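## Task

Lot numbers are printed on the shelf edge beneath each shelf spot, and several spots may carry the same number. Bring one cardboard box from a lot 451 spot and one from a lot 434 spot onto the desk, resting fully on it with nothing sticking out over its edge. Every other cardboard box must remain on the shelf it started on. If no spot in the storeroom has one of these lots, leave that lot out. The robot must not tip over or finish leaning, or the task fails.

## Robot and tools

Robot: a simulated Hello Robot Stretch 3 with a single arm. It has a two-wheel differential base (0.33 m long, 0.34 m wide, rounded back, pivoting at a point 0.05 m behind its front edge), a mast carrying a lift, and a telescoping arm that sticks out to the robot's right side. The base cannot slide sideways, so to bring the gripper forward or back you drive the base. With the arm pulled in and the wrist folded, a turn in place sweeps a 0.28 m radius; an unfolded, level wrist reaches beyond that.

Frames: the base frame sits on the floor between the drive wheels, x ahead, y to the left, z up, in metres. hand_pose is reported in it, located where the closed fingertips meet. The odometry frame is the base frame at the scene's start; base_odometry counts wheel rotation only (slip counts as motion), heading in rad, left positive, -3.142 to 3.142.

Tool move: one action per call. The action is either "servos": "reboot" by itself (re-enables any wrist or head servo that shut off), or a "base" and/or "joints" part, optionally with "speeds", "pace" or "contact_limits". "base" holds exactly one key: translate_m (metres, -3 to 3, forward positive) or rotate_rad (radians, -6.4 to 6.4, left positive). Both are relative offsets from where the base last measured itself in the latest state report, not positions. "joints" is a single object keyed by joint name, each value an absolute target: lift_m 0 to 1.1; arm_m 0 to 0.52 (extension); wrist_yaw_rad -1.345 to 4.42 (0 along the arm, positive toward the front); wrist_pitch_rad -1.57 to 0.451 (0 level, negative tips fingers down); wrist_roll_rad -2.911 to 2.918; gripper_m -0.089 to 0.179 (larger is wider; the fingertip gap is about 0.007 m smaller when almost shut, 0.025 m smaller when wide open); head_pan_rad -3.953 to 1.73 (0 ahead, positive left, -1.57 looks along the arm); head_tilt_rad -1.53 to 0.419 (negative looks down). "pace" is "default" or "max"; "speeds" gives per-motion top speeds by key instead, no faster than max. Default/max: translate 0.12/0.30 m/s, rotate 0.76/1.90 rad/s, lift 0.11/0.15 m/s, arm 0.14/0.40 m/s. The base is capped at 0.10 m/s and 0.63 rad/s unless lift_m < 0.30, arm_m < 0.03 and wrist_yaw_rad > 2.54. Any move ends after 14 s at most (time_out).

"contact_limits" goes only with its own motion: arm_m a motor_effort percent (1 to 100) that stops the arm; lift_m an object {"down": n, "up": n} in percent beyond free motion (below ~12 may halt even in free air; unstated it is 32-47 down, 21-36 up); translate_m and rotate_rad a wheel effort that ends the base move, which otherwise has no contact stop. "cameras" lists head_camera, nav_camera, wrist_camera or "all"; [] gives none. "blocking" true (default) returns when everything is still; false returns in about 0.5 s while motion continues, and a later move overrides only what it names. A move with no action just reports state and images, including the scene number.

wait(seconds 0-10, cameras) lets time pass and returns state, early if running moves settle. stop brakes all your running motions; braked ones read "stopped" and may keep pressing. zoom_image(camera, region [x0,y0,x1,y1], at most 504 by 504 pixels) enlarges part of that camera's newest image. finished_scene(scene) ends the current scene irreversibly; call nothing after it in that reply.

Results: "move" says "done" or the worst status. Statuses: moving, done (for the base: wheels turned the commanded amount, slip possible), off_target (resting short, may still push), stopped, contact_stop (lift or arm goes slack until commanded again), time_out, torque_fault (joint limp until reboot). An uncommanded stop, or a refused out-of-range call, cancels the later move/wait/finished_scene calls of the same reply; an unknown key only makes that call invalid. on_its_own lists uncommanded behaviour; "held at" is a target, not a reading. motor_effort is percent, positive toward higher values, bracket = peak of last action; positive wheel effort drives forward. lidar_m: 12 ranges in 30-degree sectors from straight ahead going counter-clockwise (4th left, 7th behind, 10th right), in a plane 0.17 m up, so it sees table legs not tops; "-" means nothing or closer than 0.15 m. wrist_depth_mm and head_depth_mm are 7x7 median depth grids. base_tilt in degrees, forward/right positive, a few degrees of error. When turned_by_wheels and turned_by_imu disagree by over 0.15 rad, believe the IMU.

Cameras: head_camera images arrive rotated (turn clockwise 90 degrees to view upright), nav_camera the other way. Calibration is roughly right, not exact.

Gripping: command gripper_m below the box's width to hold, at least 0.05 above it (or fully open) to let go. Readings do not prove a hold; resend to re-squeeze if the grip eases.

Avoid: before folding the wrist (yaw to 3.0) or unfolding it, set lift 0.32-0.95, pitch -0.4, roll about 0; folded, lift may go down to 0.25. With yaw below -0.4 keep pitch at -0.5 or lower. Wrist and head have no contact stop and will fault after sustained pushing. Pushing against something rigid with the gripper above about 0.45 m, or driving while gripping or pressing on a fixed object, can tip the robot; if base_tilt shows a lean, back the gripper off. Don't drop boxes, release them while moving, slam, or hit fixed or heavy items hard. The scene keeps running while you think, and something may briefly nudge loose objects.

Each tool is called after "Emit:" by a JSON object that holds its "method" and its "body", one argument or row to a line.

## Session

Emit:
{"method": "move", "body": {
  "joints": {"head_pan_rad": -1.57, "head_tilt_rad": -0.3},
  "pace": "max",
  "cameras": ["head_camera", "nav_camera"]
}}

Emit:
{"method": "move", "body": {
  "joints": {"head_pan_rad": 0.0, "head_tilt_rad": -0.3},
  "pace": "max",
  "cameras": ["head_camera", "nav_camera"]
}}

Emit:
{"method": "move", "body": {
  "joints": {"head_pan_rad": 1.5, "head_tilt_rad": -0.3},
  "pace": "max",
  "cameras": ["head_camera", "nav_camera"]
}}

Emit:
{"method": "move", "body": {
  "joints": {"head_pan_rad": -3.14, "head_tilt_rad": -0.3},
  "pace": "max",
  "cameras": ["head_camera", "nav_camera"]
}}

Scene clock: 2.07 s.
move: done
base_odometry: x=+0.000 y=+0.000 heading=+0.000
turned_by_wheels: +0.000
turned_by_imu: +0.000
base_tilt: forward=-0.4 right=-1.1
lidar_m: 0.72 0.72 0.85 1.53 2.66 1.25 1.01 1.11 1.81 1.62 1.39 0.83
head_depth_mm: 1810 1819 1885 1985 2438 2034 1562 / 1914 2055 2119 2180 2179 1994 1551 / 1846 1980 2080 2195 2304 1950 1556 / 1711 1921 2022 2140 2135 1899 1536 / 1422 1485 1555 1658 1768 1815 1527 / 1605 1800 1919 2016 2053 1893 1524 / 1642 1769 1874 1952 1910 1844 1531
base_status: not commanded
joint_positions: lift_m=+0.374 arm_m=+0.001 wrist_yaw_rad=+3.009 wrist_pitch_rad=-0.462 wrist_roll_rad=+0.000 gripper_m=+0.037 head_pan_rad=-1.578 head_tilt_rad=-0.301
joint_status: all done
measured_speeds: translate_m=+0.000 rotate_rad=+0.000 lift_m=+0.000 arm_m=+0.000 wrist_yaw_rad=+0.000 wrist_pitch_rad=+0.000 wrist_roll_rad=+0.000 head_pan_rad=+0.024 head_tilt_rad=+0.000
motor_effort: left_wheel=-0.7(1.0) right_wheel=+0.1(1.2) lift_m=+23.0(24.0) arm_m=-6.2(6.5) wrist_yaw_rad=-0.3(2.1) wrist_pitch_rad=+1.9(2.1) wrist_roll_rad=-0.3(0.3) gripper_m=+0.5(0.8) head_pan_rad=+3.6(5.1) head_tilt_rad=-2.7(8.1)
hand_pose: x=+0.0076 y=+0.0712 z=+0.3774 quat_wxyz=(+0.207, +0.697, +0.116, +0.676) (m; base frame)
wrist_depth_mm: - 138 - - - 869 - / - 150 - - - 977 - / - 168 921 - - 951 - / 835 762 203 813 808 799 758 / 694 675 211 663 660 668 669 / 605 600 126 570 128 582 576 / 531 540 285 350 506 514 515
pictures: head_camera (sideways), nav_camera (sideways)
camera_calibration:
head_camera: T_world_to_cam=[[-0.0444386, 0.245918, -0.968272, 1.27602], [0.997157, -0.0481195, -0.0579855, 0.0690486], [-0.0608524, -0.968096, -0.24308, 0.272343], [0, 0, 0, 1]] pos_world=[0.00442515, -0.04682, 1.30574]
nav_camera: T_world_to_cam=[[0.0150487, -0.271004, 0.96246, -1.20972], [-0.999882, -0.00697646, 0.0136694, 0.0384338], [0.0030101, -0.962553, -0.271077, 0.306041], [0, 0, 0, 1]] pos_world=[0.0557128, -0.0329911, 1.24674]

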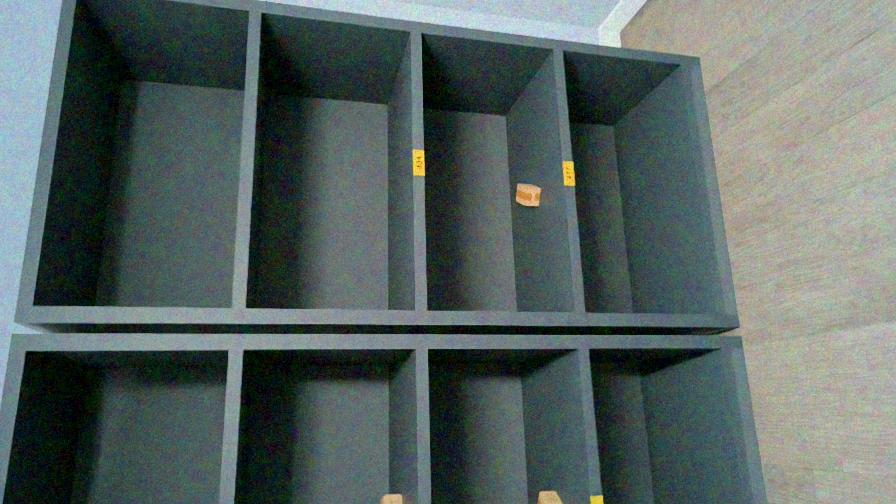

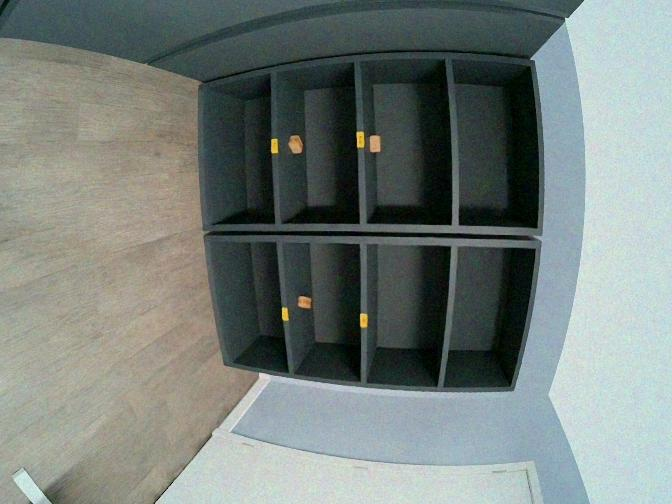

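Scene clock: 4.13 s.
move: done
base_odometry: x=+0.000 y=+0.000 heading=+0.000
turned_by_wheels: +0.000
turned_by_imu: +0.000
base_tilt: forward=-0.4 right=-1.4
lidar_m: 0.72 0.73 0.85 1.53 2.66 1.25 1.01 1.11 1.82 1.63 1.39 0.83
head_depth_mm: 671 706 745 788 839 895 958 / 652 686 724 763 813 864 924 / 642 672 703 742 784 836 889 / 619 654 687 723 763 809 866 / 605 633 664 698 738 780 830 / 590 617 647 679 714 757 802 / 576 603 631 662 696 735 778
base_status: not commanded
joint_positions: lift_m=+0.374 arm_m=+0.001 wrist_yaw_rad=+3.009 wrist_pitch_rad=-0.462 wrist_roll_rad=+0.000 gripper_m=+0.037 head_pan_rad=+0.008 head_tilt_rad=-0.301
joint_status: all done
measured_speeds: translate_m=+0.000 rotate_rad=+0.000 lift_m=+0.000 arm_m=+0.000 wrist_yaw_rad=+0.000 wrist_pitch_rad=+0.000 wrist_roll_rad=+0.000 head_pan_rad=-0.024 head_tilt_rad=+0.000
motor_effort: left_wheel=+0.1(0.8) right_wheel=-0.2(1.1) lift_m=+23.9(24.3) arm_m=-9.7(10.1) wrist_yaw_rad=-0.1(1.5) wrist_pitch_rad=+1.9(2.0) wrist_roll_rad=+0.1(0.3) gripper_m=+0.8(0.9) head_pan_rad=-2.9(4.6) head_tilt_rad=-1.8(5.3)
hand_pose: x=+0.0076 y=+0.0712 z=+0.3774 quat_wxyz=(+0.207, +0.697, +0.116, +0.676) (m; base frame)
wrist_depth_mm: - 139 - - - 870 - / - 150 - - - 970 - / - 167 914 - - 936 - / 833 775 204 817 802 799 768 / 700 682 212 663 651 667 670 / 598 595 126 573 129 582 582 / 528 533 287 352 500 510 511
pictures: head_camera (sideways), nav_camera (sideways)
camera_calibration:
head_camera: T_world_to_cam=[[-0.245207, -0.0482752, -0.968268, 1.27724], [0.0326015, 0.997784, -0.0580028, 0.0749531], [0.968922, -0.0457897, -0.24309, 0.266101], [0, 0, 0, 1]] pos_world=[0.0529131, -0.000943545, 1.30574]
nav_camera: T_world_to_cam=[[0.270724, 0.0192739, 0.962464, -1.21129], [0.022532, -0.999653, 0.0136808, 0.0322641], [0.962393, 0.0179825, -0.271064, 0.300161], [0, 0, 0, 1]] pos_world=[0.0383261, 0.0502016, 1.24674]

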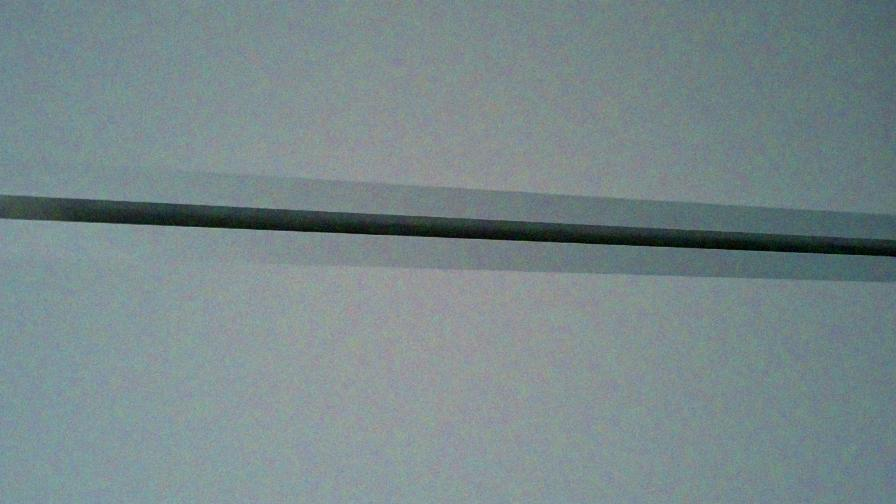

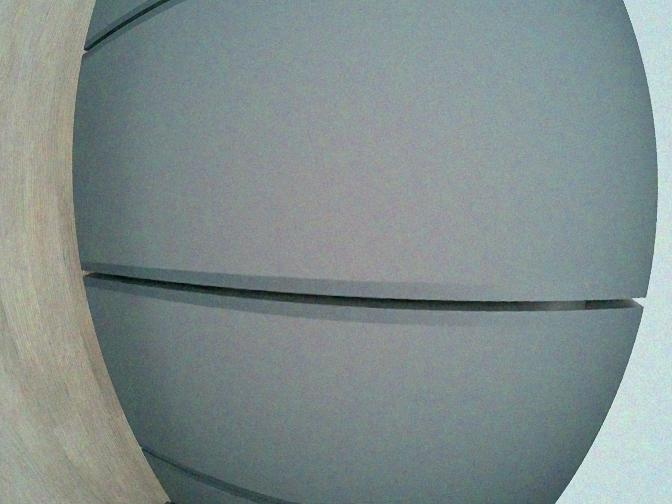

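Scene clock: 5.13 s.
move: done
base_odometry: x=+0.000 y=+0.000 heading=+0.000
turned_by_wheels: +0.000
turned_by_imu: +0.000
base_tilt: forward=-0.2 right=-1.2
lidar_m: 0.72 0.73 0.85 1.52 2.66 1.26 1.01 1.11 1.81 1.63 1.39 0.83
head_depth_mm: 1115 1122 1138 1150 1161 1181 1193 / 1346 1363 1384 1405 1422 1448 1453 / 2458 2572 2682 2796 1832 1850 1546 / 2374 2509 2651 2750 2851 2009 1540 / 2344 2450 2553 2692 2760 1982 1522 / 2271 2356 2473 2573 2699 1998 1528 / 2195 2315 2401 2518 2639 1977 1516
base_status: not commanded
joint_positions: lift_m=+0.374 arm_m=+0.001 wrist_yaw_rad=+3.009 wrist_pitch_rad=-0.462 wrist_roll_rad=+0.000 gripper_m=+0.037 head_pan_rad=+1.539 head_tilt_rad=-0.301
joint_status: all done
measured_speeds: translate_m=+0.000 rotate_rad=+0.000 lift_m=+0.000 arm_m=+0.000 wrist_yaw_rad=+0.000 wrist_pitch_rad=+0.000 wrist_roll_rad=+0.000 head_pan_rad=-0.024 head_tilt_rad=+0.000
motor_effort: left_wheel=+0.1(0.7) right_wheel=+0.3(1.1) lift_m=+23.8(24.1) arm_m=-10.9(11.3) wrist_yaw_rad=+0.9(1.5) wrist_pitch_rad=+1.9(2.1) wrist_roll_rad=-0.2(0.3) gripper_m=+0.5(1.1) head_pan_rad=-3.4(7.1) head_tilt_rad=-0.9(3.8)
hand_pose: x=+0.0076 y=+0.0712 z=+0.3774 quat_wxyz=(+0.207, +0.697, +0.116, +0.676) (m; base frame)
wrist_depth_mm: - 139 - - - 858 - / - 150 - - - 977 - / - 167 939 - - 944 - / 833 767 204 802 797 800 765 / 690 675 211 660 653 672 660 / 599 597 126 574 129 584 579 / 530 545 288 354 501 512 510
pictures: head_camera (sideways), nav_camera (sideways)
camera_calibration:
head_camera: T_world_to_cam=[[0.0385368, -0.246902, -0.968274, 1.27553], [-0.995717, 0.0720082, -0.0579905, 0.0812337], [0.0840416, 0.966361, -0.243069, 0.271381], [0, 0, 0, 1]] pos_world=[0.00892342, 0.0468297, 1.30574]
nav_camera: T_world_to_cam=[[-0.0085651, 0.27128, 0.962462, -1.2096], [0.999762, -0.0169789, 0.0136827, 0.0262893], [0.0200534, 0.962351, -0.27107, 0.305867], [0, 0, 0, 1]] pos_world=[-0.042777, 0.0342347, 1.24674]

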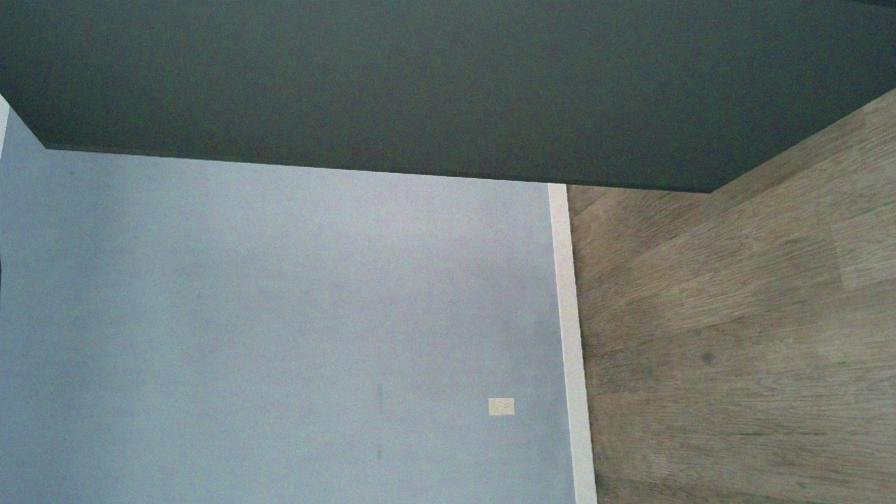

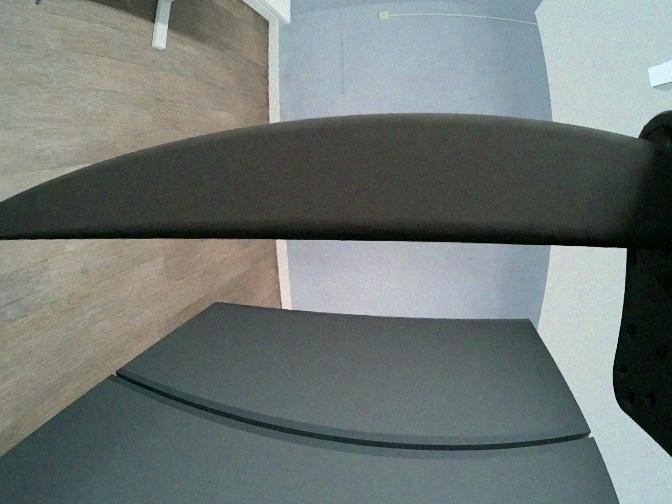

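Scene clock: 8.30 s.
move: done
base_odometry: x=+0.000 y=+0.000 heading=+0.000
turned_by_wheels: +0.000
turned_by_imu: +0.000
base_tilt: forward=-0.3 right=-1.2
lidar_m: 0.73 0.73 0.85 1.53 2.66 1.26 1.01 1.11 1.81 1.63 1.39 0.83
head_depth_mm: 1527 1598 1684 1792 1351 1810 1556 / 1478 1550 1644 1722 1336 1066 1463 / 1438 1511 1583 1685 1324 1053 1492 / 1398 1461 1544 1619 1315 993 1500 / 1367 1430 1494 1576 1299 988 1533 / 1325 1389 1453 1529 1287 941 1403 / 1302 1350 1411 1469 1292 898 1520
base_status: not commanded
joint_positions: lift_m=+0.374 arm_m=+0.001 wrist_yaw_rad=+3.009 wrist_pitch_rad=-0.462 wrist_roll_rad=+0.000 gripper_m=+0.037 head_pan_rad=-3.148 head_tilt_rad=-0.301
joint_status: all done
measured_speeds: translate_m=+0.000 rotate_rad=+0.000 lift_m=+0.000 arm_m=+0.000 wrist_yaw_rad=+0.000 wrist_pitch_rad=+0.000 wrist_roll_rad=+0.000 head_pan_rad=+0.024 head_tilt_rad=+0.000
motor_effort: left_wheel=-0.4(0.8) right_wheel=+0.7(1.1) lift_m=+24.1(24.7) arm_m=-13.0(13.7) wrist_yaw_rad=+0.7(1.6) wrist_pitch_rad=+1.9(2.0) wrist_roll_rad=+0.0(0.3) gripper_m=+0.4(1.1) head_pan_rad=+3.6(5.3) head_tilt_rad=+1.6(4.8)
hand_pose: x=+0.0076 y=+0.0712 z=+0.3774 quat_wxyz=(+0.207, +0.697, +0.116, +0.676) (m; base frame)
wrist_depth_mm: - 139 - - - 874 - / - 151 - - - 969 - / - 167 923 - - 930 - / 826 769 203 806 815 803 760 / 689 675 212 658 652 668 665 / 597 598 126 576 128 581 575 / 529 533 287 355 502 510 507
pictures: head_camera (sideways), nav_camera (sideways)
camera_calibration:
head_camera: T_world_to_cam=[[0.245897, 0.0445839, -0.96827, 1.27425], [-0.0475018, -0.997187, -0.0579788, 0.0754399], [-0.968131, 0.0602514, -0.243088, 0.277887], [0, 0, 0, 1]] pos_world=[-0.0407197, 0.00167358, 1.30574]
nav_camera: T_world_to_cam=[[-0.270997, -0.0152115, 0.96246, -1.20799], [-0.00759708, 0.999878, 0.0136638, 0.0324707], [-0.96255, -0.00360905, -0.271079, 0.311901], [0, 0, 0, 1]] pos_world=[-0.0268925, -0.0497163, 1.24674]

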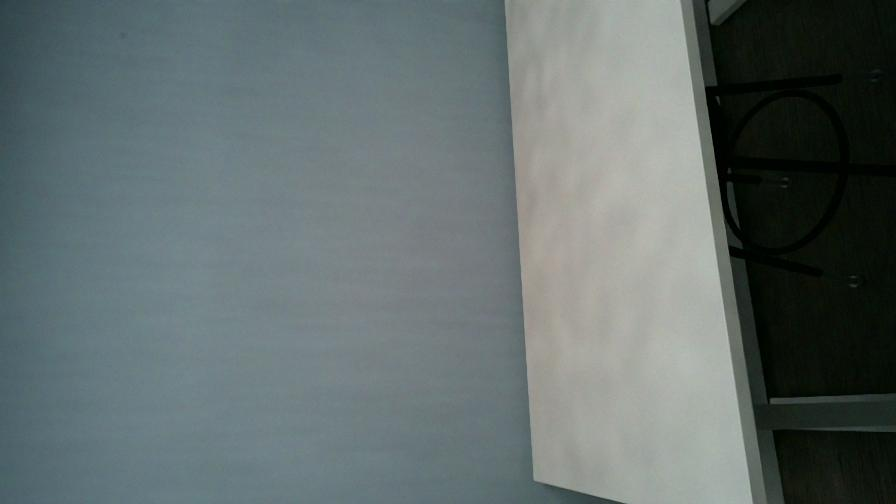

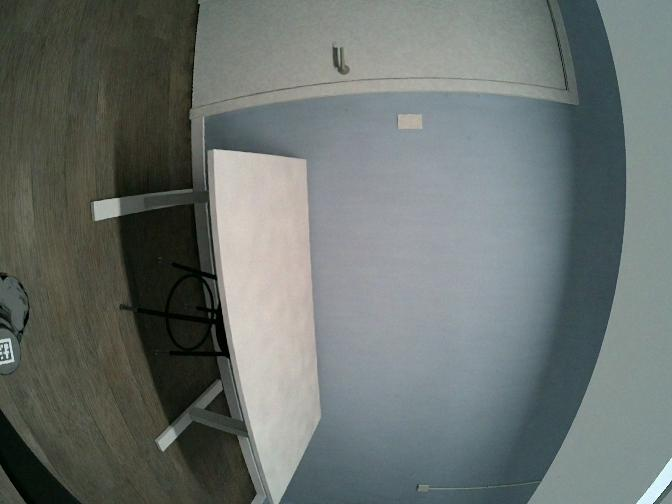

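Emit:
{"method": "move", "body": {
  "joints": {"head_pan_rad": -1.35, "head_tilt_rad": -0.35},
  "pace": "max",
  "cameras": ["head_camera"]
}}

Emit:
{"method": "zoom_image", "body": {
  "camera": "head_camera",
  "region": [360, 0, 600, 240]
}}

Emit:
{"method": "zoom_image", "body": {
  "camera": "head_camera",
  "region": [360, 240, 600, 480]
}}

Scene clock: 23.90 s.
move: done
base_odometry: x=+0.000 y=+0.000 heading=+0.000
turned_by_wheels: +0.000
turned_by_imu: +0.000
base_tilt: forward=-0.3 right=-1.2
lidar_m: 0.73 0.73 0.85 1.53 2.66 1.26 1.01 1.12 1.81 1.62 1.39 0.83
head_depth_mm: 1796 1852 1986 2102 2175 1882 1493 / 1670 1857 1973 2071 2141 1879 1481 / 1434 1517 1569 1676 1781 1829 1477 / 1770 1846 1966 2064 2120 1847 1462 / 1763 1850 1934 2075 2208 1839 1463 / 1757 1821 1963 2076 2197 1832 1455 / 1742 1824 1905 1976 1938 1839 1446
base_status: not commanded
joint_positions: lift_m=+0.374 arm_m=+0.001 wrist_yaw_rad=+3.009 wrist_pitch_rad=-0.462 wrist_roll_rad=+0.000 gripper_m=+0.037 head_pan_rad=-1.342 head_tilt_rad=-0.350
joint_status: all done
measured_speeds: translate_m=+0.000 rotate_rad=+0.000 lift_m=+0.000 arm_m=+0.000 wrist_yaw_rad=+0.000 wrist_pitch_rad=+0.000 wrist_roll_rad=+0.000 head_pan_rad=-0.024 head_tilt_rad=+0.000
motor_effort: left_wheel=-0.3(0.8) right_wheel=+0.4(1.2) lift_m=+24.6(25.4) arm_m=-12.7(13.6) wrist_yaw_rad=+0.5(1.5) wrist_pitch_rad=+2.0(2.0) wrist_roll_rad=-0.2(0.4) gripper_m=-0.1(1.0) head_pan_rad=-3.5(5.8) head_tilt_rad=-3.5(6.2)
hand_pose: x=+0.0076 y=+0.0712 z=+0.3774 quat_wxyz=(+0.207, +0.697, +0.116, +0.676) (m; base frame)
wrist_depth_mm: - 139 - - - 862 - / - 150 - - - 985 - / - 167 924 - - 953 - / 833 762 203 805 811 791 772 / 692 671 211 655 655 665 670 / 601 600 126 575 128 576 580 / 528 532 287 355 504 508 506
pictures: head_camera (sideways)
camera_calibration:
head_camera: T_world_to_cam=[[-0.111528, 0.274432, -0.955117, 1.25922], [0.980014, 0.189686, -0.0599333, 0.0717195], [0.164725, -0.942712, -0.290102, 0.332112], [0, 0, 0, 1]] pos_world=[0.0154454, -0.0460878, 1.30335]

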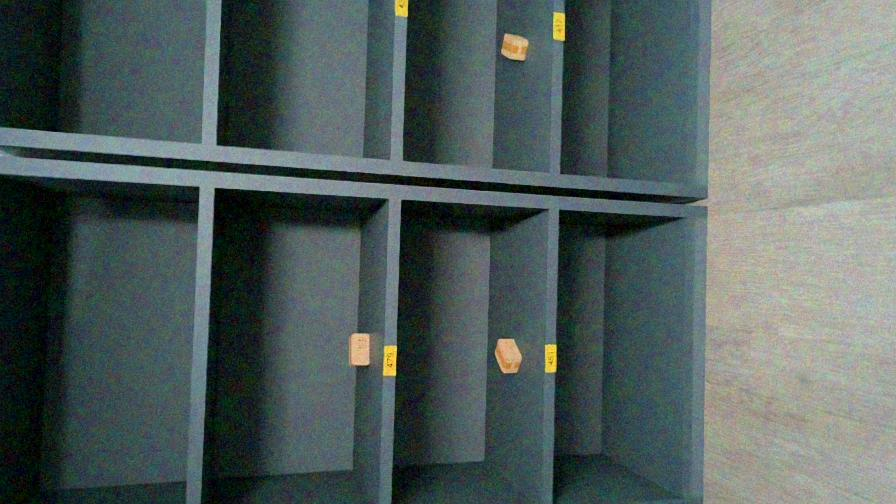

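Scaled by 2.100 from the camera's 896x504 image, which has a finer 1280x720 frame.

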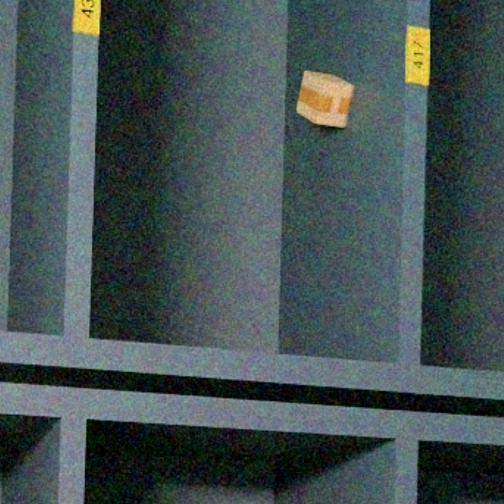

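Scaled by 2.100 from the camera's 896x504 image, which has a finer 1280x720 frame.

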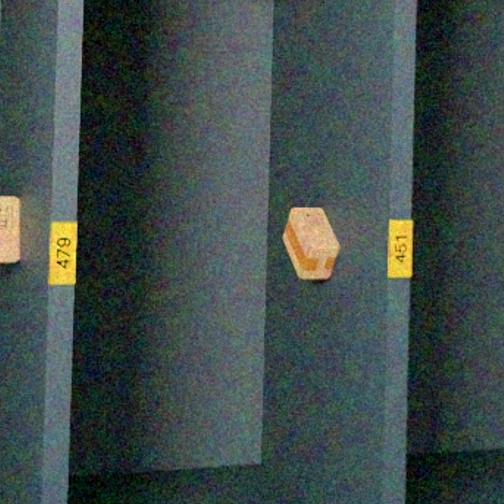

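Emit:
{"method": "move", "body": {
  "base": {"rotate_rad": -1.091},
  "joints": {"lift_m": 0.28, "head_pan_rad": -0.3, "head_tilt_rad": -0.4},
  "pace": "max"
}}

Emit:
{"method": "move", "body": {
  "base": {"translate_m": 1.089},
  "joints": {"head_pan_rad": -1.57, "head_tilt_rad": -0.6},
  "pace": "max"
}}

Emit:
{"method": "move", "body": {
  "base": {"rotate_rad": 1.341},
  "joints": {"lift_m": 0.6},
  "pace": "max",
  "cameras": ["head_camera", "nav_camera"]
}}

Scene clock: 107.30 s.
move: done
base_odometry: x=+0.000 y=+0.000 heading=-1.091
turned_by_wheels: -1.091
turned_by_imu: -1.069
base_tilt: forward=-0.3 right=-1.1
lidar_m: 1.46 0.84 0.72 0.72 0.84 1.45 2.66 1.26 1.01 1.11 1.78 1.63
head_depth_mm: 1777 1873 1955 2127 2189 1803 1420 / 1755 1880 1968 2118 2185 1801 1417 / 1455 1463 1596 1926 2076 1779 1411 / 1745 1832 1923 2050 1986 1768 1392 / 1733 1850 1925 2056 2101 1747 1384 / 1730 1842 1917 2028 2118 1757 1387 / 1723 1829 1926 1982 2007 1734 1387
base_status: done
joint_positions: lift_m=+0.280 arm_m=+0.001 wrist_yaw_rad=+3.009 wrist_pitch_rad=-0.463 wrist_roll_rad=+0.000 gripper_m=+0.037 head_pan_rad=-0.295 head_tilt_rad=-0.402
joint_status: all done
measured_speeds: all 0
motor_effort: left_wheel=+6.5(14.6) right_wheel=-9.2(14.0) lift_m=+30.8(31.3) arm_m=-12.4(13.5) wrist_yaw_rad=+0.7(1.7) wrist_pitch_rad=+2.1(2.1) wrist_roll_rad=-0.2(0.3) gripper_m=+0.5(0.9) head_pan_rad=-3.1(4.4) head_tilt_rad=-1.0(7.6)
hand_pose: x=+0.0076 y=+0.0711 z=+0.2828 quat_wxyz=(+0.208, +0.697, +0.117, +0.676) (m; base frame)
wrist_depth_mm: - 139 - - - - - / - 150 161 - - - - / 843 167 210 776 779 757 758 / 683 626 204 659 654 648 640 / 572 563 212 539 533 549 545 / 488 296 126 285 128 476 471 / 263 268 247 257 400 414 410
pictures: none

Scene clock: 112.30 s.
move: done
base_odometry: x=+0.503 y=-0.966 heading=-1.090
turned_by_wheels: +0.000
turned_by_imu: +0.000
base_tilt: forward=-0.2 right=-1.4
lidar_m: 0.77 0.52 0.45 0.45 0.52 0.90 3.69 1.72 1.81 1.50 0.73 0.90
head_depth_mm: 1450 1577 1725 1907 1884 1500 1248 / 1485 1617 1785 1975 1862 1488 1245 / 1513 1665 1823 2047 1845 1479 1230 / 1560 1713 1904 2143 1834 1484 1227 / 1583 1734 1877 2107 1804 1466 1224 / 1238 1339 1523 1495 1697 1449 1215 / 1278 1369 1563 1415 1534 1360 1191
base_status: done
joint_positions: lift_m=+0.280 arm_m=+0.001 wrist_yaw_rad=+3.009 wrist_pitch_rad=-0.463 wrist_roll_rad=+0.000 gripper_m=+0.037 head_pan_rad=-1.570 head_tilt_rad=-0.600
joint_status: all done
measured_speeds: all 0
motor_effort: left_wheel=+5.9(16.5) right_wheel=+0.0(10.7) lift_m=+24.6(31.5) arm_m=-11.1(13.3) wrist_yaw_rad=-1.0(2.1) wrist_pitch_rad=+2.1(2.3) wrist_roll_rad=+0.0(0.3) gripper_m=+0.3(1.0) head_pan_rad=+3.1(5.2) head_tilt_rad=+3.6(7.9)
hand_pose: x=+0.0076 y=+0.0711 z=+0.2828 quat_wxyz=(+0.208, +0.697, +0.117, +0.676) (m; base frame)
wrist_depth_mm: - 139 - - - 428 411 / - 150 161 - - 460 447 / - 167 175 - - 521 - / 680 631 196 619 611 - - / 567 557 210 536 531 546 539 / 488 297 126 285 129 471 467 / 262 267 247 257 401 415 413
pictures: none

Scene clock: 115.23 s.
move: done
base_odometry: x=+0.503 y=-0.966 heading=+0.250
turned_by_wheels: +1.341
turned_by_imu: +1.320
base_tilt: forward=-0.4 right=-1.2
lidar_m: 0.45 0.47 0.65 1.87 2.27 1.72 1.81 1.43 0.73 1.02 0.63 0.46
head_depth_mm: 830 913 927 673 1107 914 1131 / 829 913 912 665 1106 906 1168 / 834 917 845 693 1095 926 1158 / 835 913 802 685 1083 925 1159 / 835 920 874 678 1075 919 1150 / 836 921 860 669 1075 910 1152 / 837 923 847 662 1031 908 1110
base_status: done
joint_positions: lift_m=+0.600 arm_m=+0.001 wrist_yaw_rad=+3.009 wrist_pitch_rad=-0.463 wrist_roll_rad=+0.000 gripper_m=+0.037 head_pan_rad=-1.570 head_tilt_rad=-0.599
joint_status: all done
measured_speeds: all 0
motor_effort: left_wheel=-7.0(14.8) right_wheel=+7.5(13.8) lift_m=+28.4(33.1) arm_m=-11.6(13.2) wrist_yaw_rad=-0.8(1.5) wrist_pitch_rad=+2.1(2.3) wrist_roll_rad=+0.1(0.3) gripper_m=+0.5(1.0) head_pan_rad=+2.8(4.1) head_tilt_rad=+2.1(3.8)
hand_pose: x=+0.0076 y=+0.0710 z=+0.6026 quat_wxyz=(+0.208, +0.697, +0.117, +0.676) (m; base frame)
wrist_depth_mm: - 138 - - - - - / - 150 - - - - - / - 168 - - - - - / - - 203 - - - - / - - 211 951 943 - - / 863 851 126 835 129 838 - / 756 765 288 746 723 746 -
pictures: head_camera (sideways), nav_camera (sideways)
camera_calibration:
head_camera: T_world_to_cam=[[-0.0467667, 0.519584, -0.853138, 1.1258], [0.997503, -0.0209515, -0.0674404, 0.0813039], [-0.0529155, -0.854162, -0.517307, 0.629148], [0, 0, 0, 1]] pos_world=[0.00484073, -0.0458507, 1.29141]
nav_camera: T_world_to_cam=[[0.0175735, -0.542158, 0.840093, -1.05013], [-0.999786, -0.0186835, 0.0088565, 0.0447944], [0.0108943, -0.840069, -0.542371, 0.659048], [0, 0, 0, 1]] pos_world=[0.0560593, -0.0148522, 1.23926]

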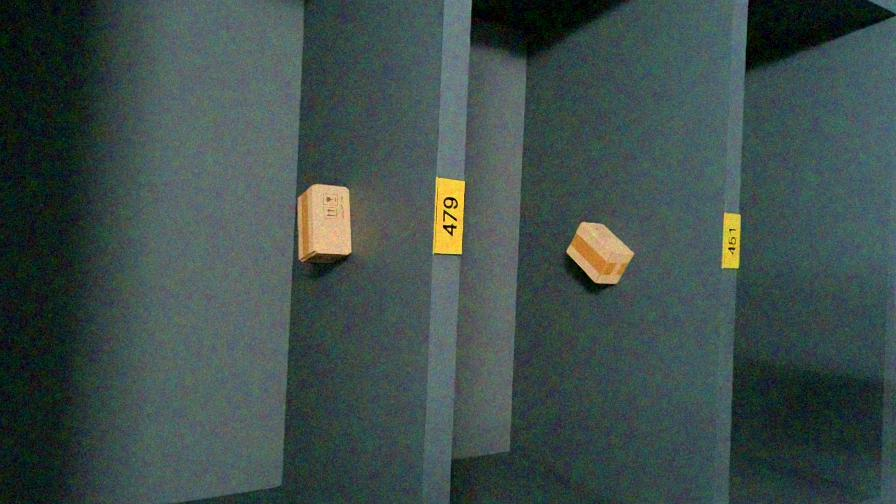

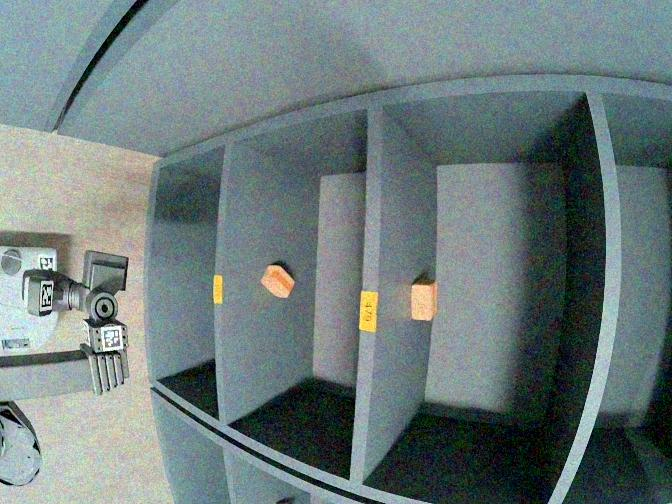

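Emit:
{"method": "move", "body": {
  "joints": {"wrist_yaw_rad": 0.0, "wrist_pitch_rad": -0.4},
  "pace": "max",
  "cameras": ["wrist_camera"]
}}

Scene clock: 139.70 s.
move: done
base_odometry: x=+0.503 y=-0.966 heading=+0.250
turned_by_wheels: +0.000
turned_by_imu: +0.000
base_tilt: forward=-0.3 right=-1.3
lidar_m: 0.45 0.47 0.65 1.87 2.27 1.72 1.82 1.43 0.73 1.02 0.63 0.46
head_depth_mm: 832 912 927 670 1113 910 1125 / 832 910 912 665 1107 906 1174 / 829 918 843 693 1098 926 1159 / 834 917 804 684 1085 921 1159 / 832 917 873 677 1078 916 1149 / 835 920 858 670 1072 910 1147 / 835 918 848 661 1033 905 1120
base_status: not commanded
joint_positions: lift_m=+0.600 arm_m=+0.001 wrist_yaw_rad=+0.003 wrist_pitch_rad=-0.420 wrist_roll_rad=+0.000 gripper_m=+0.037 head_pan_rad=-1.570 head_tilt_rad=-0.599
joint_status: all done
measured_speeds: all 0
motor_effort: left_wheel=-6.6(7.2) right_wheel=+8.2(8.7) lift_m=+30.4(30.4) arm_m=-8.2(9.8) wrist_yaw_rad=-3.0(9.9) wrist_pitch_rad=+3.2(5.4) wrist_roll_rad=-0.2(0.3) gripper_m=+0.4(0.9) head_pan_rad=+2.5(3.6) head_tilt_rad=+0.2(2.0)
hand_pose: x=-0.0208 y=-0.3696 z=+0.6121 quat_wxyz=(+0.692, +0.149, -0.691, -0.147) (m; base frame)
wrist_depth_mm: - 717 - - - - 676 / - - - 501 - - - / - - - - - - - / - - - - - - - / - - - 155 152 877 - / - - 126 - 126 - - / - - 108 - - - 647
pictures: wrist_camera
camera_calibration:
wrist_camera: T_world_to_cam=[[-0.998878, -0.0398819, -0.0255374, -0.0132933], [-0.00250032, 0.582909, -0.812534, 0.745317], [0.0472913, -0.811558, -0.582355, 0.223596], [0, 0, 0, 1]] pos_world=[-0.021989, -0.253521, 0.735468]

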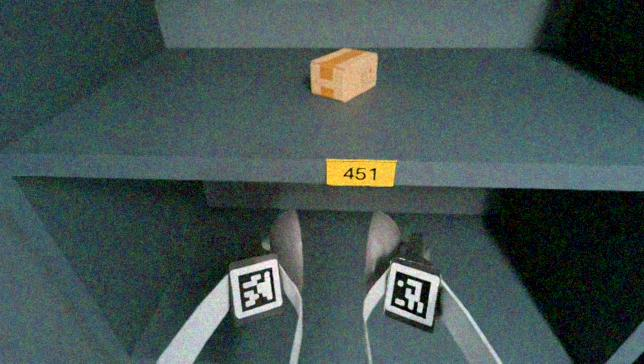

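Emit:
{"method": "move", "body": {
  "base": {"rotate_rad": -0.09},
  "joints": {"lift_m": 0.56, "wrist_yaw_rad": -0.39, "gripper_m": 0.179}
}}

Emit:
{"method": "move", "body": {
  "base": {"translate_m": 0.162},
  "joints": {"wrist_pitch_rad": -0.25, "arm_m": 0.2},
  "cameras": ["wrist_camera"]
}}

Scene clock: 276.90 s.
move: done
base_odometry: x=+0.503 y=-0.966 heading=+0.161
turned_by_wheels: -0.090
turned_by_imu: -0.088
base_tilt: forward=-0.1 right=-1.2
lidar_m: 0.45 0.46 0.60 1.38 2.19 1.72 1.81 1.50 0.73 1.02 0.68 0.48
head_depth_mm: 855 940 924 711 1033 944 1110 / 845 934 914 699 1107 938 1167 / 841 927 896 693 1094 932 1169 / 836 921 798 686 1090 918 1150 / 828 914 813 677 1078 920 1152 / 825 903 861 671 1070 885 1144 / 818 895 844 665 1066 881 1143
base_status: done
joint_positions: lift_m=+0.560 arm_m=+0.001 wrist_yaw_rad=-0.387 wrist_pitch_rad=-0.420 wrist_roll_rad=+0.000 gripper_m=+0.179 head_pan_rad=-1.570 head_tilt_rad=-0.599
joint_status: all done
measured_speeds: all 0
motor_effort: left_wheel=+7.9(10.6) right_wheel=-9.5(11.6) lift_m=+29.8(30.0) arm_m=-2.7(5.3) wrist_yaw_rad=-3.6(6.0) wrist_pitch_rad=+3.2(3.3) wrist_roll_rad=-0.1(0.3) gripper_m=+0.7(83.3) head_pan_rad=+2.4(3.1) head_tilt_rad=-1.8(1.8)
hand_pose: x=-0.1061 y=-0.3531 z=+0.5723 quat_wxyz=(+0.651, +0.012, -0.707, -0.278) (m; base frame)
wrist_depth_mm: - 478 - - - - - / - 437 - - - 481 - / - - - - - - - / 314 - - - - - - / - 142 - - 784 651 930 / - 126 - - 726 770 819 / - - - 685 726 708 105
pictures: none

Scene clock: 279.63 s.
move: done
base_odometry: x=+0.663 y=-0.940 heading=+0.161
turned_by_wheels: +0.000
turned_by_imu: -0.001
base_tilt: forward=-0.3 right=-1.3
lidar_m: 0.29 0.29 0.38 0.90 2.30 1.86 1.98 0.88 0.83 1.01 0.44 0.31
head_depth_mm: 849 936 927 708 1112 940 1174 / 838 927 854 662 1103 906 1141 / 832 916 811 693 1095 903 517 / 824 906 888 686 1086 870 528 / 822 902 873 677 1080 891 1158 / 814 895 867 636 1073 884 1142 / 791 850 776 629 842 837 944
base_status: done
joint_positions: lift_m=+0.560 arm_m=+0.200 wrist_yaw_rad=-0.387 wrist_pitch_rad=-0.271 wrist_roll_rad=+0.000 gripper_m=+0.179 head_pan_rad=-1.570 head_tilt_rad=-0.599
joint_status: all done
measured_speeds: all 0
motor_effort: left_wheel=+9.0(12.4) right_wheel=+1.7(7.9) lift_m=+25.4(31.3) arm_m=+12.7(15.2) wrist_yaw_rad=-3.7(4.5) wrist_pitch_rad=+3.4(5.7) wrist_roll_rad=+0.2(0.3) gripper_m=+0.7(1.0) head_pan_rad=+2.3(2.8) head_tilt_rad=-2.4(2.9)
hand_pose: x=-0.1123 y=-0.5675 z=+0.6068 quat_wxyz=(+0.669, -0.041, -0.706, -0.229) (m; base frame)
wrist_depth_mm: - - - - 657 - - / - - - - 707 - - / - - 363 - - - - / - - 329 - - - - / 306 289 302 299 299 298 309 / - 229 245 244 243 251 - / 196 201 207 213 227 702 105
pictures: wrist_camera
camera_calibration:
wrist_camera: T_world_to_cam=[[-0.940184, 0.340091, -0.0198125, 0.106051], [0.17155, 0.422403, -0.890026, 0.831545], [-0.29432, -0.840187, -0.45548, -0.0673128], [0, 0, 0, 1]] pos_world=[-0.0627558, -0.44387, 0.711538]

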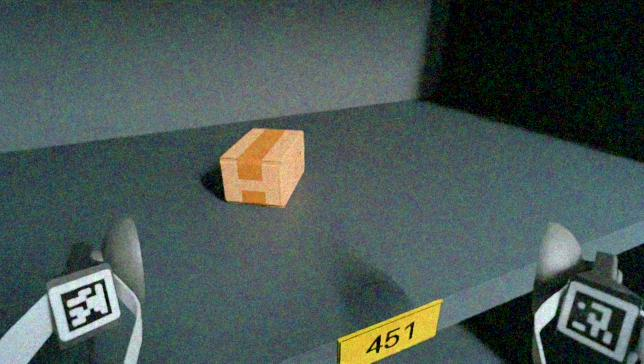

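Emit:
{"method": "move", "body": {
  "joints": {"lift_m": 0.525, "arm_m": 0.41},
  "contact_limits": {"arm_m": 35},
  "cameras": ["wrist_camera"]
}}

Scene clock: 304.00 s.
move: done
base_odometry: x=+0.663 y=-0.940 heading=+0.161
turned_by_wheels: +0.000
turned_by_imu: +0.000
base_tilt: forward=-0.3 right=-1.2
lidar_m: 0.29 0.29 0.38 0.90 2.30 1.86 1.98 0.88 0.83 1.01 0.44 0.31
head_depth_mm: 844 932 926 708 1114 941 1171 / 838 921 851 662 1106 937 1166 / 834 915 811 694 1096 700 572 / 824 906 886 684 1091 750 1162 / 821 896 873 679 1079 892 1153 / 813 893 860 638 1073 888 1143 / 789 851 775 628 843 830 942
base_status: not commanded
joint_positions: lift_m=+0.525 arm_m=+0.410 wrist_yaw_rad=-0.387 wrist_pitch_rad=-0.271 wrist_roll_rad=+0.000 gripper_m=+0.179 head_pan_rad=-1.570 head_tilt_rad=-0.599
joint_status: all done
measured_speeds: all 0
motor_effort: left_wheel=+9.1(9.3) right_wheel=+2.1(2.6) lift_m=+24.6(27.6) arm_m=+12.2(15.6) wrist_yaw_rad=-3.3(4.1) wrist_pitch_rad=+3.4(3.6) wrist_roll_rad=+0.2(0.3) gripper_m=+0.7(1.2) head_pan_rad=+1.9(2.6) head_tilt_rad=-4.9(5.8)
contact_limits: arm_m 35 (drawing in: default 31, maximum 55; extending or still: default 40, maximum 69)
hand_pose: x=-0.1123 y=-0.7776 z=+0.5719 quat_wxyz=(+0.669, -0.041, -0.706, -0.229) (m; base frame)
wrist_depth_mm: 284 305 330 - - - - / 298 323 - - - 514 - / 310 332 - - - - - / 313 313 310 198 306 304 301 / 243 231 240 154 228 237 247 / 118 183 189 131 181 193 - / 156 161 161 139 154 159 107
pictures: wrist_camera
camera_calibration:
wrist_camera: T_world_to_cam=[[-0.940184, 0.340097, -0.019709, 0.176713], [0.171344, 0.422084, -0.890217, 0.889095], [-0.294441, -0.840344, -0.45511, -0.260009], [0, 0, 0, 1]] pos_world=[-0.0627555, -0.65387, 0.676638]

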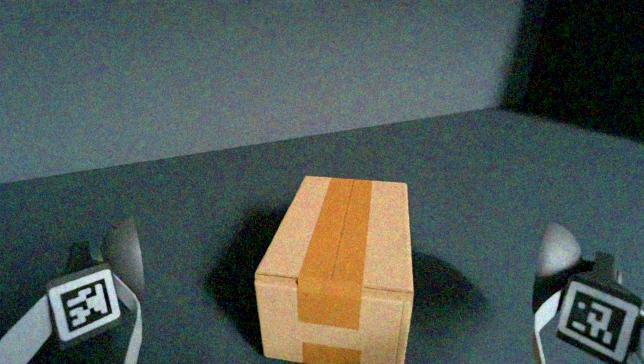

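Emit:
{"method": "move", "body": {
  "joints": {"gripper_m": -0.01},
  "cameras": ["wrist_camera"]
}}

Emit:
{"method": "move", "body": {
  "joints": {"lift_m": 0.58},
  "speeds": {"lift_m": 0.08},
  "cameras": ["wrist_camera"]
}}

Scene clock: 312.00 s.
move: done
base_odometry: x=+0.663 y=-0.940 heading=+0.161
turned_by_wheels: +0.000
turned_by_imu: +0.000
base_tilt: forward=-0.2 right=-1.3
lidar_m: 0.29 0.29 0.38 0.90 2.30 1.85 1.98 0.88 0.83 1.01 0.44 0.31
head_depth_mm: 845 931 924 707 1111 945 1174 / 841 925 852 664 1106 930 1166 / 832 916 813 693 1096 699 573 / 821 906 883 685 1085 745 1156 / 820 901 873 678 1080 887 1150 / 811 892 858 669 1073 885 1146 / 787 852 778 629 841 831 942
base_status: not commanded
joint_positions: lift_m=+0.525 arm_m=+0.410 wrist_yaw_rad=-0.388 wrist_pitch_rad=-0.270 wrist_roll_rad=+0.000 gripper_m=-0.009 head_pan_rad=-1.570 head_tilt_rad=-0.600
joint_status: all done
measured_speeds: all 0
motor_effort: left_wheel=+8.8(9.4) right_wheel=+1.6(2.4) lift_m=+28.2(28.6) arm_m=-1.0(4.8) wrist_yaw_rad=-1.7(4.0) wrist_pitch_rad=+3.3(3.5) wrist_roll_rad=-0.2(0.4) gripper_m=-27.6(98.0) head_pan_rad=+1.0(2.0) head_tilt_rad=-4.7(6.4)
contact_limits: arm_m 35 (drawing in: default 31, maximum 55; extending or still: default 40, maximum 69)
hand_pose: x=-0.1125 y=-0.7776 z=+0.5721 quat_wxyz=(+0.669, -0.041, -0.706, -0.229) (m; base frame)
wrist_depth_mm: 284 306 330 - - - - / 295 320 - - - 517 - / 310 333 - - - - - / 313 313 309 200 290 291 303 / 243 241 161 155 160 237 237 / 197 197 129 132 126 193 193 / 167 101 161 142 154 155 164
pictures: wrist_camera
camera_calibration:
wrist_camera: T_world_to_cam=[[-0.93993, 0.340797, -0.0197079, 0.177189], [0.17136, 0.42111, -0.890675, 0.888857], [-0.29524, -0.84055, -0.454213, -0.260755], [0, 0, 0, 1]] pos_world=[-0.0627545, -0.653869, 0.676737]

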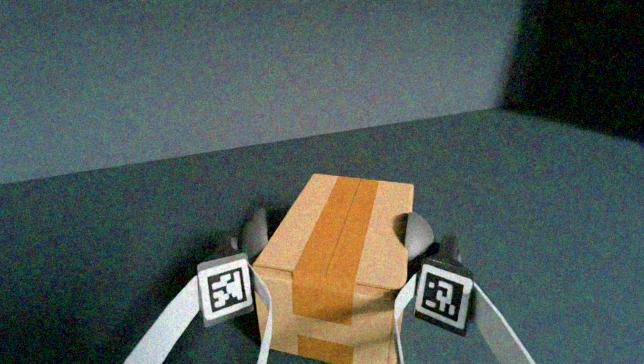

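Scene clock: 313.37 s.
move: done
base_odometry: x=+0.663 y=-0.940 heading=+0.161
turned_by_wheels: +0.000
turned_by_imu: +0.000
base_tilt: forward=-0.3 right=-1.2
lidar_m: 0.29 0.29 0.38 0.90 2.30 1.86 1.98 0.88 0.83 1.01 0.44 0.31
head_depth_mm: 847 934 926 708 1113 940 1172 / 837 927 854 661 1105 934 1120 / 832 914 808 692 986 633 1089 / 825 907 885 683 1088 850 1158 / 822 898 871 677 1080 887 1152 / 814 894 861 669 1072 884 1148 / 789 850 778 629 841 831 943
base_status: not commanded
joint_positions: lift_m=+0.580 arm_m=+0.410 wrist_yaw_rad=-0.388 wrist_pitch_rad=-0.274 wrist_roll_rad=+0.000 gripper_m=-0.006 head_pan_rad=-1.570 head_tilt_rad=-0.600
joint_status: all done
measured_speeds: all 0
motor_effort: left_wheel=+8.9(9.0) right_wheel=+1.3(3.0) lift_m=+30.5(34.7) arm_m=-4.8(4.8) wrist_yaw_rad=-2.0(3.4) wrist_pitch_rad=+4.0(4.1) wrist_roll_rad=+0.0(0.3) gripper_m=-12.0(27.7) head_pan_rad=+0.9(1.8) head_tilt_rad=-5.3(5.8)
contact_limits: arm_m 35 (drawing in: default 31, maximum 55; extending or still: default 40, maximum 69)
hand_pose: x=-0.1124 y=-0.7772 z=+0.6262 quat_wxyz=(+0.669, -0.040, -0.706, -0.230) (m; base frame)
wrist_depth_mm: 284 303 327 - - - - / 296 321 - - - 515 - / 310 330 - - - 541 - / 328 - - 190 - - - / 321 318 153 155 155 312 313 / 272 271 130 133 126 267 267 / 230 101 222 142 140 213 226
pictures: wrist_camera
camera_calibration:
wrist_camera: T_world_to_cam=[[-0.939905, 0.340855, -0.01993, 0.178467], [0.172726, 0.424317, -0.888887, 0.938369], [-0.294525, -0.838912, -0.457692, -0.232296], [0, 0, 0, 1]] pos_world=[-0.0627563, -0.653873, 0.731341]

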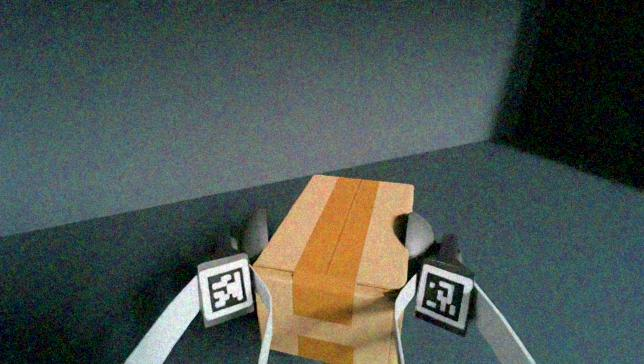

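Emit:
{"method": "move", "body": {
  "base": {"translate_m": -0.2},
  "joints": {"arm_m": 0.0},
  "speeds": {"arm_m": 0.25}
}}

Emit:
{"method": "move", "body": {
  "base": {"rotate_rad": -1.187},
  "joints": {"wrist_yaw_rad": 2.6, "wrist_pitch_rad": -0.4, "lift_m": 0.28, "head_pan_rad": -3.0, "head_tilt_rad": -0.5},
  "cameras": ["nav_camera"]
}}

Emit:
{"method": "move", "body": {
  "base": {"translate_m": -1.481},
  "pace": "max"
}}

Emit:
{"method": "move", "body": {
  "base": {"rotate_rad": -0.339},
  "joints": {"lift_m": 0.84, "head_pan_rad": -1.57, "head_tilt_rad": -0.6},
  "pace": "max",
  "cameras": ["head_camera", "nav_camera"]
}}

Scene clock: 365.03 s.
move: done
base_odometry: x=+0.466 y=-0.972 heading=+0.161
turned_by_wheels: +0.000
turned_by_imu: +0.001
base_tilt: forward=-0.3 right=-1.3
lidar_m: 0.48 0.50 0.65 1.49 1.87 1.69 1.78 1.47 0.71 1.03 0.71 0.52
head_depth_mm: 856 916 869 711 961 914 1080 / 853 941 912 701 1102 933 1147 / 845 930 896 695 1101 925 630 / 836 923 886 683 1088 924 1153 / 830 915 783 675 1078 918 1159 / 828 906 860 668 1069 914 1144 / 821 902 850 662 1064 878 1141
base_status: done
joint_positions: lift_m=+0.580 arm_m=+0.001 wrist_yaw_rad=-0.388 wrist_pitch_rad=-0.274 wrist_roll_rad=+0.000 gripper_m=-0.006 head_pan_rad=-1.570 head_tilt_rad=-0.600
joint_status: all done
measured_speeds: all 0
motor_effort: left_wheel=-5.5(9.8) right_wheel=-7.2(13.1) lift_m=+25.9(26.7) arm_m=-12.7(14.5) wrist_yaw_rad=-1.8(4.0) wrist_pitch_rad=+3.9(4.1) wrist_roll_rad=-0.1(0.3) gripper_m=-12.3(12.5) head_pan_rad=+0.6(1.8) head_tilt_rad=-4.3(5.8)
hand_pose: x=-0.1124 y=-0.3678 z=+0.6261 quat_wxyz=(+0.669, -0.040, -0.706, -0.230) (m; base frame)
wrist_depth_mm: - - - 774 - - - / - - - 801 - 468 - / - - - - - - - / - - - 190 485 - - / - - 150 156 155 - - / - - 129 133 126 - - / - 101 - 142 135 120 837
pictures: none

Scene clock: 368.60 s.
move: done
base_odometry: x=+0.466 y=-0.972 heading=-1.026
turned_by_wheels: -1.187
turned_by_imu: -1.169
base_tilt: forward=-0.3 right=-1.1
lidar_m: 0.76 0.54 0.49 0.49 0.58 1.10 2.62 1.69 1.77 1.46 0.71 0.94
head_depth_mm: 3026 3185 3446 3049 2121 1631 1321 / 3160 3369 3577 3012 2100 1621 1316 / 3259 3449 3822 2983 2096 1616 1311 / 3320 3575 3863 2961 2083 1594 1312 / 2841 2994 2574 2759 2064 1597 1304 / 2409 2586 2250 2445 2040 1582 1296 / 2139 2270 2195 2349 2045 1569 1285
base_status: done
joint_positions: lift_m=+0.280 arm_m=+0.001 wrist_yaw_rad=+2.597 wrist_pitch_rad=-0.422 wrist_roll_rad=+0.000 gripper_m=-0.006 head_pan_rad=-3.001 head_tilt_rad=-0.500
joint_status: all done
measured_speeds: all 0
motor_effort: left_wheel=+8.0(11.5) right_wheel=-8.6(13.9) lift_m=+24.3(27.9) arm_m=-12.2(13.4) wrist_yaw_rad=+2.3(5.7) wrist_pitch_rad=+3.7(5.9) wrist_roll_rad=-0.2(0.3) gripper_m=-12.1(12.7) head_pan_rad=+4.1(5.3) head_tilt_rad=+4.1(8.7)
hand_pose: x=+0.0948 y=+0.0458 z=+0.2917 quat_wxyz=(+0.329, +0.705, -0.043, +0.626) (m; base frame)
wrist_depth_mm: - - - 495 - - - / - - - 545 - - - / - - - 596 - - - / - - - 201 650 664 623 / 579 594 156 155 160 576 553 / 489 523 130 133 126 490 492 / 211 101 263 142 138 417 432
pictures: nav_camera (sideways)
camera_calibration:
nav_camera: T_world_to_cam=[[-0.449136, -0.0807596, 0.889806, -1.1121], [-0.156749, 0.987582, 0.0105134, 0.0374897], [-0.879606, -0.134755, -0.456218, 0.552358], [0, 0, 0, 1]] pos_world=[-0.00775162, -0.0524043, 1.24116]

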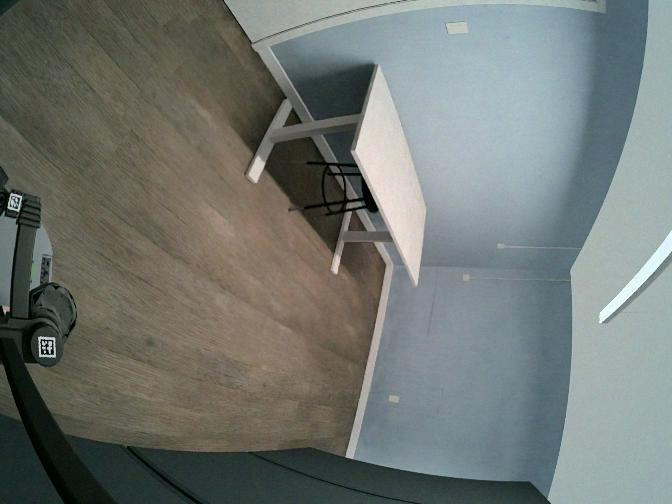

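Scene clock: 374.93 s.
move: done
base_odometry: x=-0.302 y=+0.294 heading=-1.025
turned_by_wheels: +0.000
turned_by_imu: -0.001
base_tilt: forward=-0.2 right=-1.3
lidar_m: 1.73 1.07 0.95 0.95 1.14 2.30 2.31 1.23 0.69 0.95 1.57 1.96
head_depth_mm: 1894 2003 2159 2330 2118 1636 1329 / 1966 2083 2260 2434 2114 1624 1323 / 2054 2209 2368 2571 2073 1606 1307 / 2160 2310 2511 2679 2092 1602 1305 / 2103 2272 2460 2471 2053 1593 1293 / 1795 1936 2077 1304 1829 1549 1294 / 1573 1679 1766 1290 952 1517 1291
base_status: done
joint_positions: lift_m=+0.280 arm_m=+0.001 wrist_yaw_rad=+2.597 wrist_pitch_rad=-0.423 wrist_roll_rad=+0.000 gripper_m=-0.006 head_pan_rad=-3.000 head_tilt_rad=-0.500
joint_status: not commanded
measured_speeds: all 0
motor_effort: left_wheel=+1.9(14.1) right_wheel=-9.2(14.6) lift_m=+30.5(32.2) arm_m=-10.2(12.5) wrist_yaw_rad=+2.0(3.7) wrist_pitch_rad=+3.9(3.9) wrist_roll_rad=+0.0(0.3) gripper_m=-11.8(12.7) head_pan_rad=+3.3(4.2) head_tilt_rad=+1.9(4.3)
hand_pose: x=+0.0946 y=+0.0459 z=+0.2916 quat_wxyz=(+0.329, +0.705, -0.043, +0.626) (m; base frame)
wrist_depth_mm: - 832 - - - - - / - 918 - - - - - / 868 903 903 888 881 876 863 / 719 712 713 202 696 692 688 / 592 592 156 156 161 574 558 / 496 520 130 133 126 489 489 / 212 101 263 142 137 418 425
pictures: none

Scene clock: 379.47 s.
move: done
base_odometry: x=-0.302 y=+0.294 heading=-1.364
turned_by_wheels: -0.339
turned_by_imu: -0.333
base_tilt: forward=-0.2 right=-1.3
lidar_m: 1.97 1.37 0.99 0.95 0.98 1.33 2.30 1.92 0.89 0.68 0.95 1.85
head_depth_mm: 1101 1213 1338 1135 842 1457 1306 / 1099 1212 1342 1118 836 1449 1326 / 1101 1209 1342 1114 831 1439 1268 / 1098 1204 1329 1106 820 1385 1287 / 1095 1199 1329 1092 817 1422 1220 / 1097 1203 1327 1080 810 1413 1219 / 1091 1196 1319 1071 806 1341 1190
base_status: done
joint_positions: lift_m=+0.840 arm_m=+0.001 wrist_yaw_rad=+2.597 wrist_pitch_rad=-0.423 wrist_roll_rad=+0.000 gripper_m=-0.006 head_pan_rad=-1.570 head_tilt_rad=-0.600
joint_status: all done
measured_speeds: all 0
motor_effort: left_wheel=+4.6(12.8) right_wheel=-7.1(14.8) lift_m=+28.2(34.6) arm_m=-12.8(13.0) wrist_yaw_rad=+1.0(3.3) wrist_pitch_rad=+3.8(3.9) wrist_roll_rad=-0.1(0.6) gripper_m=-11.7(12.6) head_pan_rad=-3.2(5.0) head_tilt_rad=-5.2(8.1)
hand_pose: x=+0.0946 y=+0.0458 z=+0.8516 quat_wxyz=(+0.329, +0.705, -0.043, +0.626) (m; base frame)
wrist_depth_mm: - - - - - - - / - - - - - - - / - - - - - - - / - - - 202 - - - / - - 156 156 160 - - / - - 130 133 126 - - / 211 110 975 141 137 972 -
pictures: head_camera (sideways), nav_camera (sideways)
camera_calibration:
head_camera: T_world_to_cam=[[-0.0467963, 0.520082, -0.852833, 1.12534], [0.997502, -0.0208958, -0.0674774, 0.0813476], [-0.0529144, -0.853861, -0.517805, 0.629755], [0, 0, 0, 1]] pos_world=[0.00484064, -0.0458483, 1.29131]
nav_camera: T_world_to_cam=[[0.0175719, -0.542648, 0.839777, -1.04974], [-0.999786, -0.0186879, 0.00884426, 0.0448095], [0.0108943, -0.839752, -0.54286, 0.65966], [0, 0, 0, 1]] pos_world=[0.0560593, -0.0148501, 1.23925]

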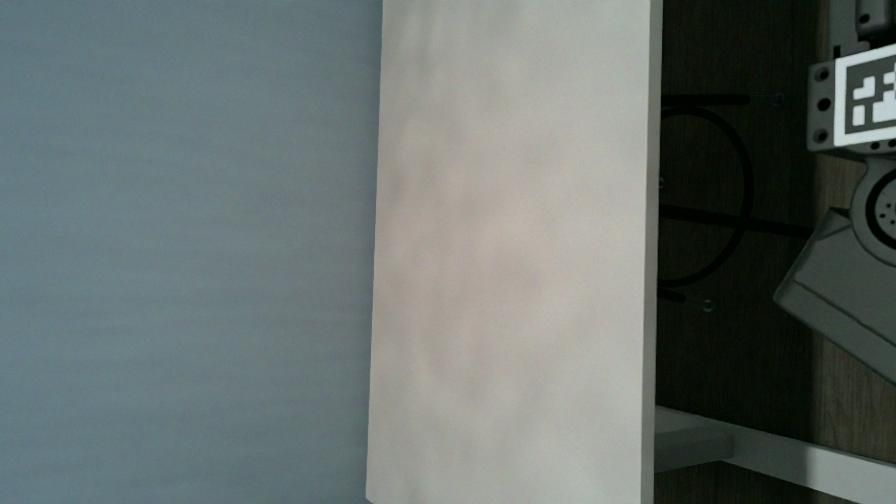

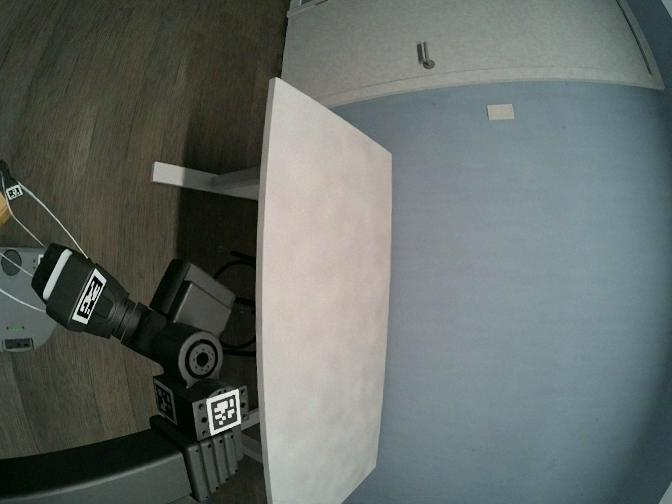

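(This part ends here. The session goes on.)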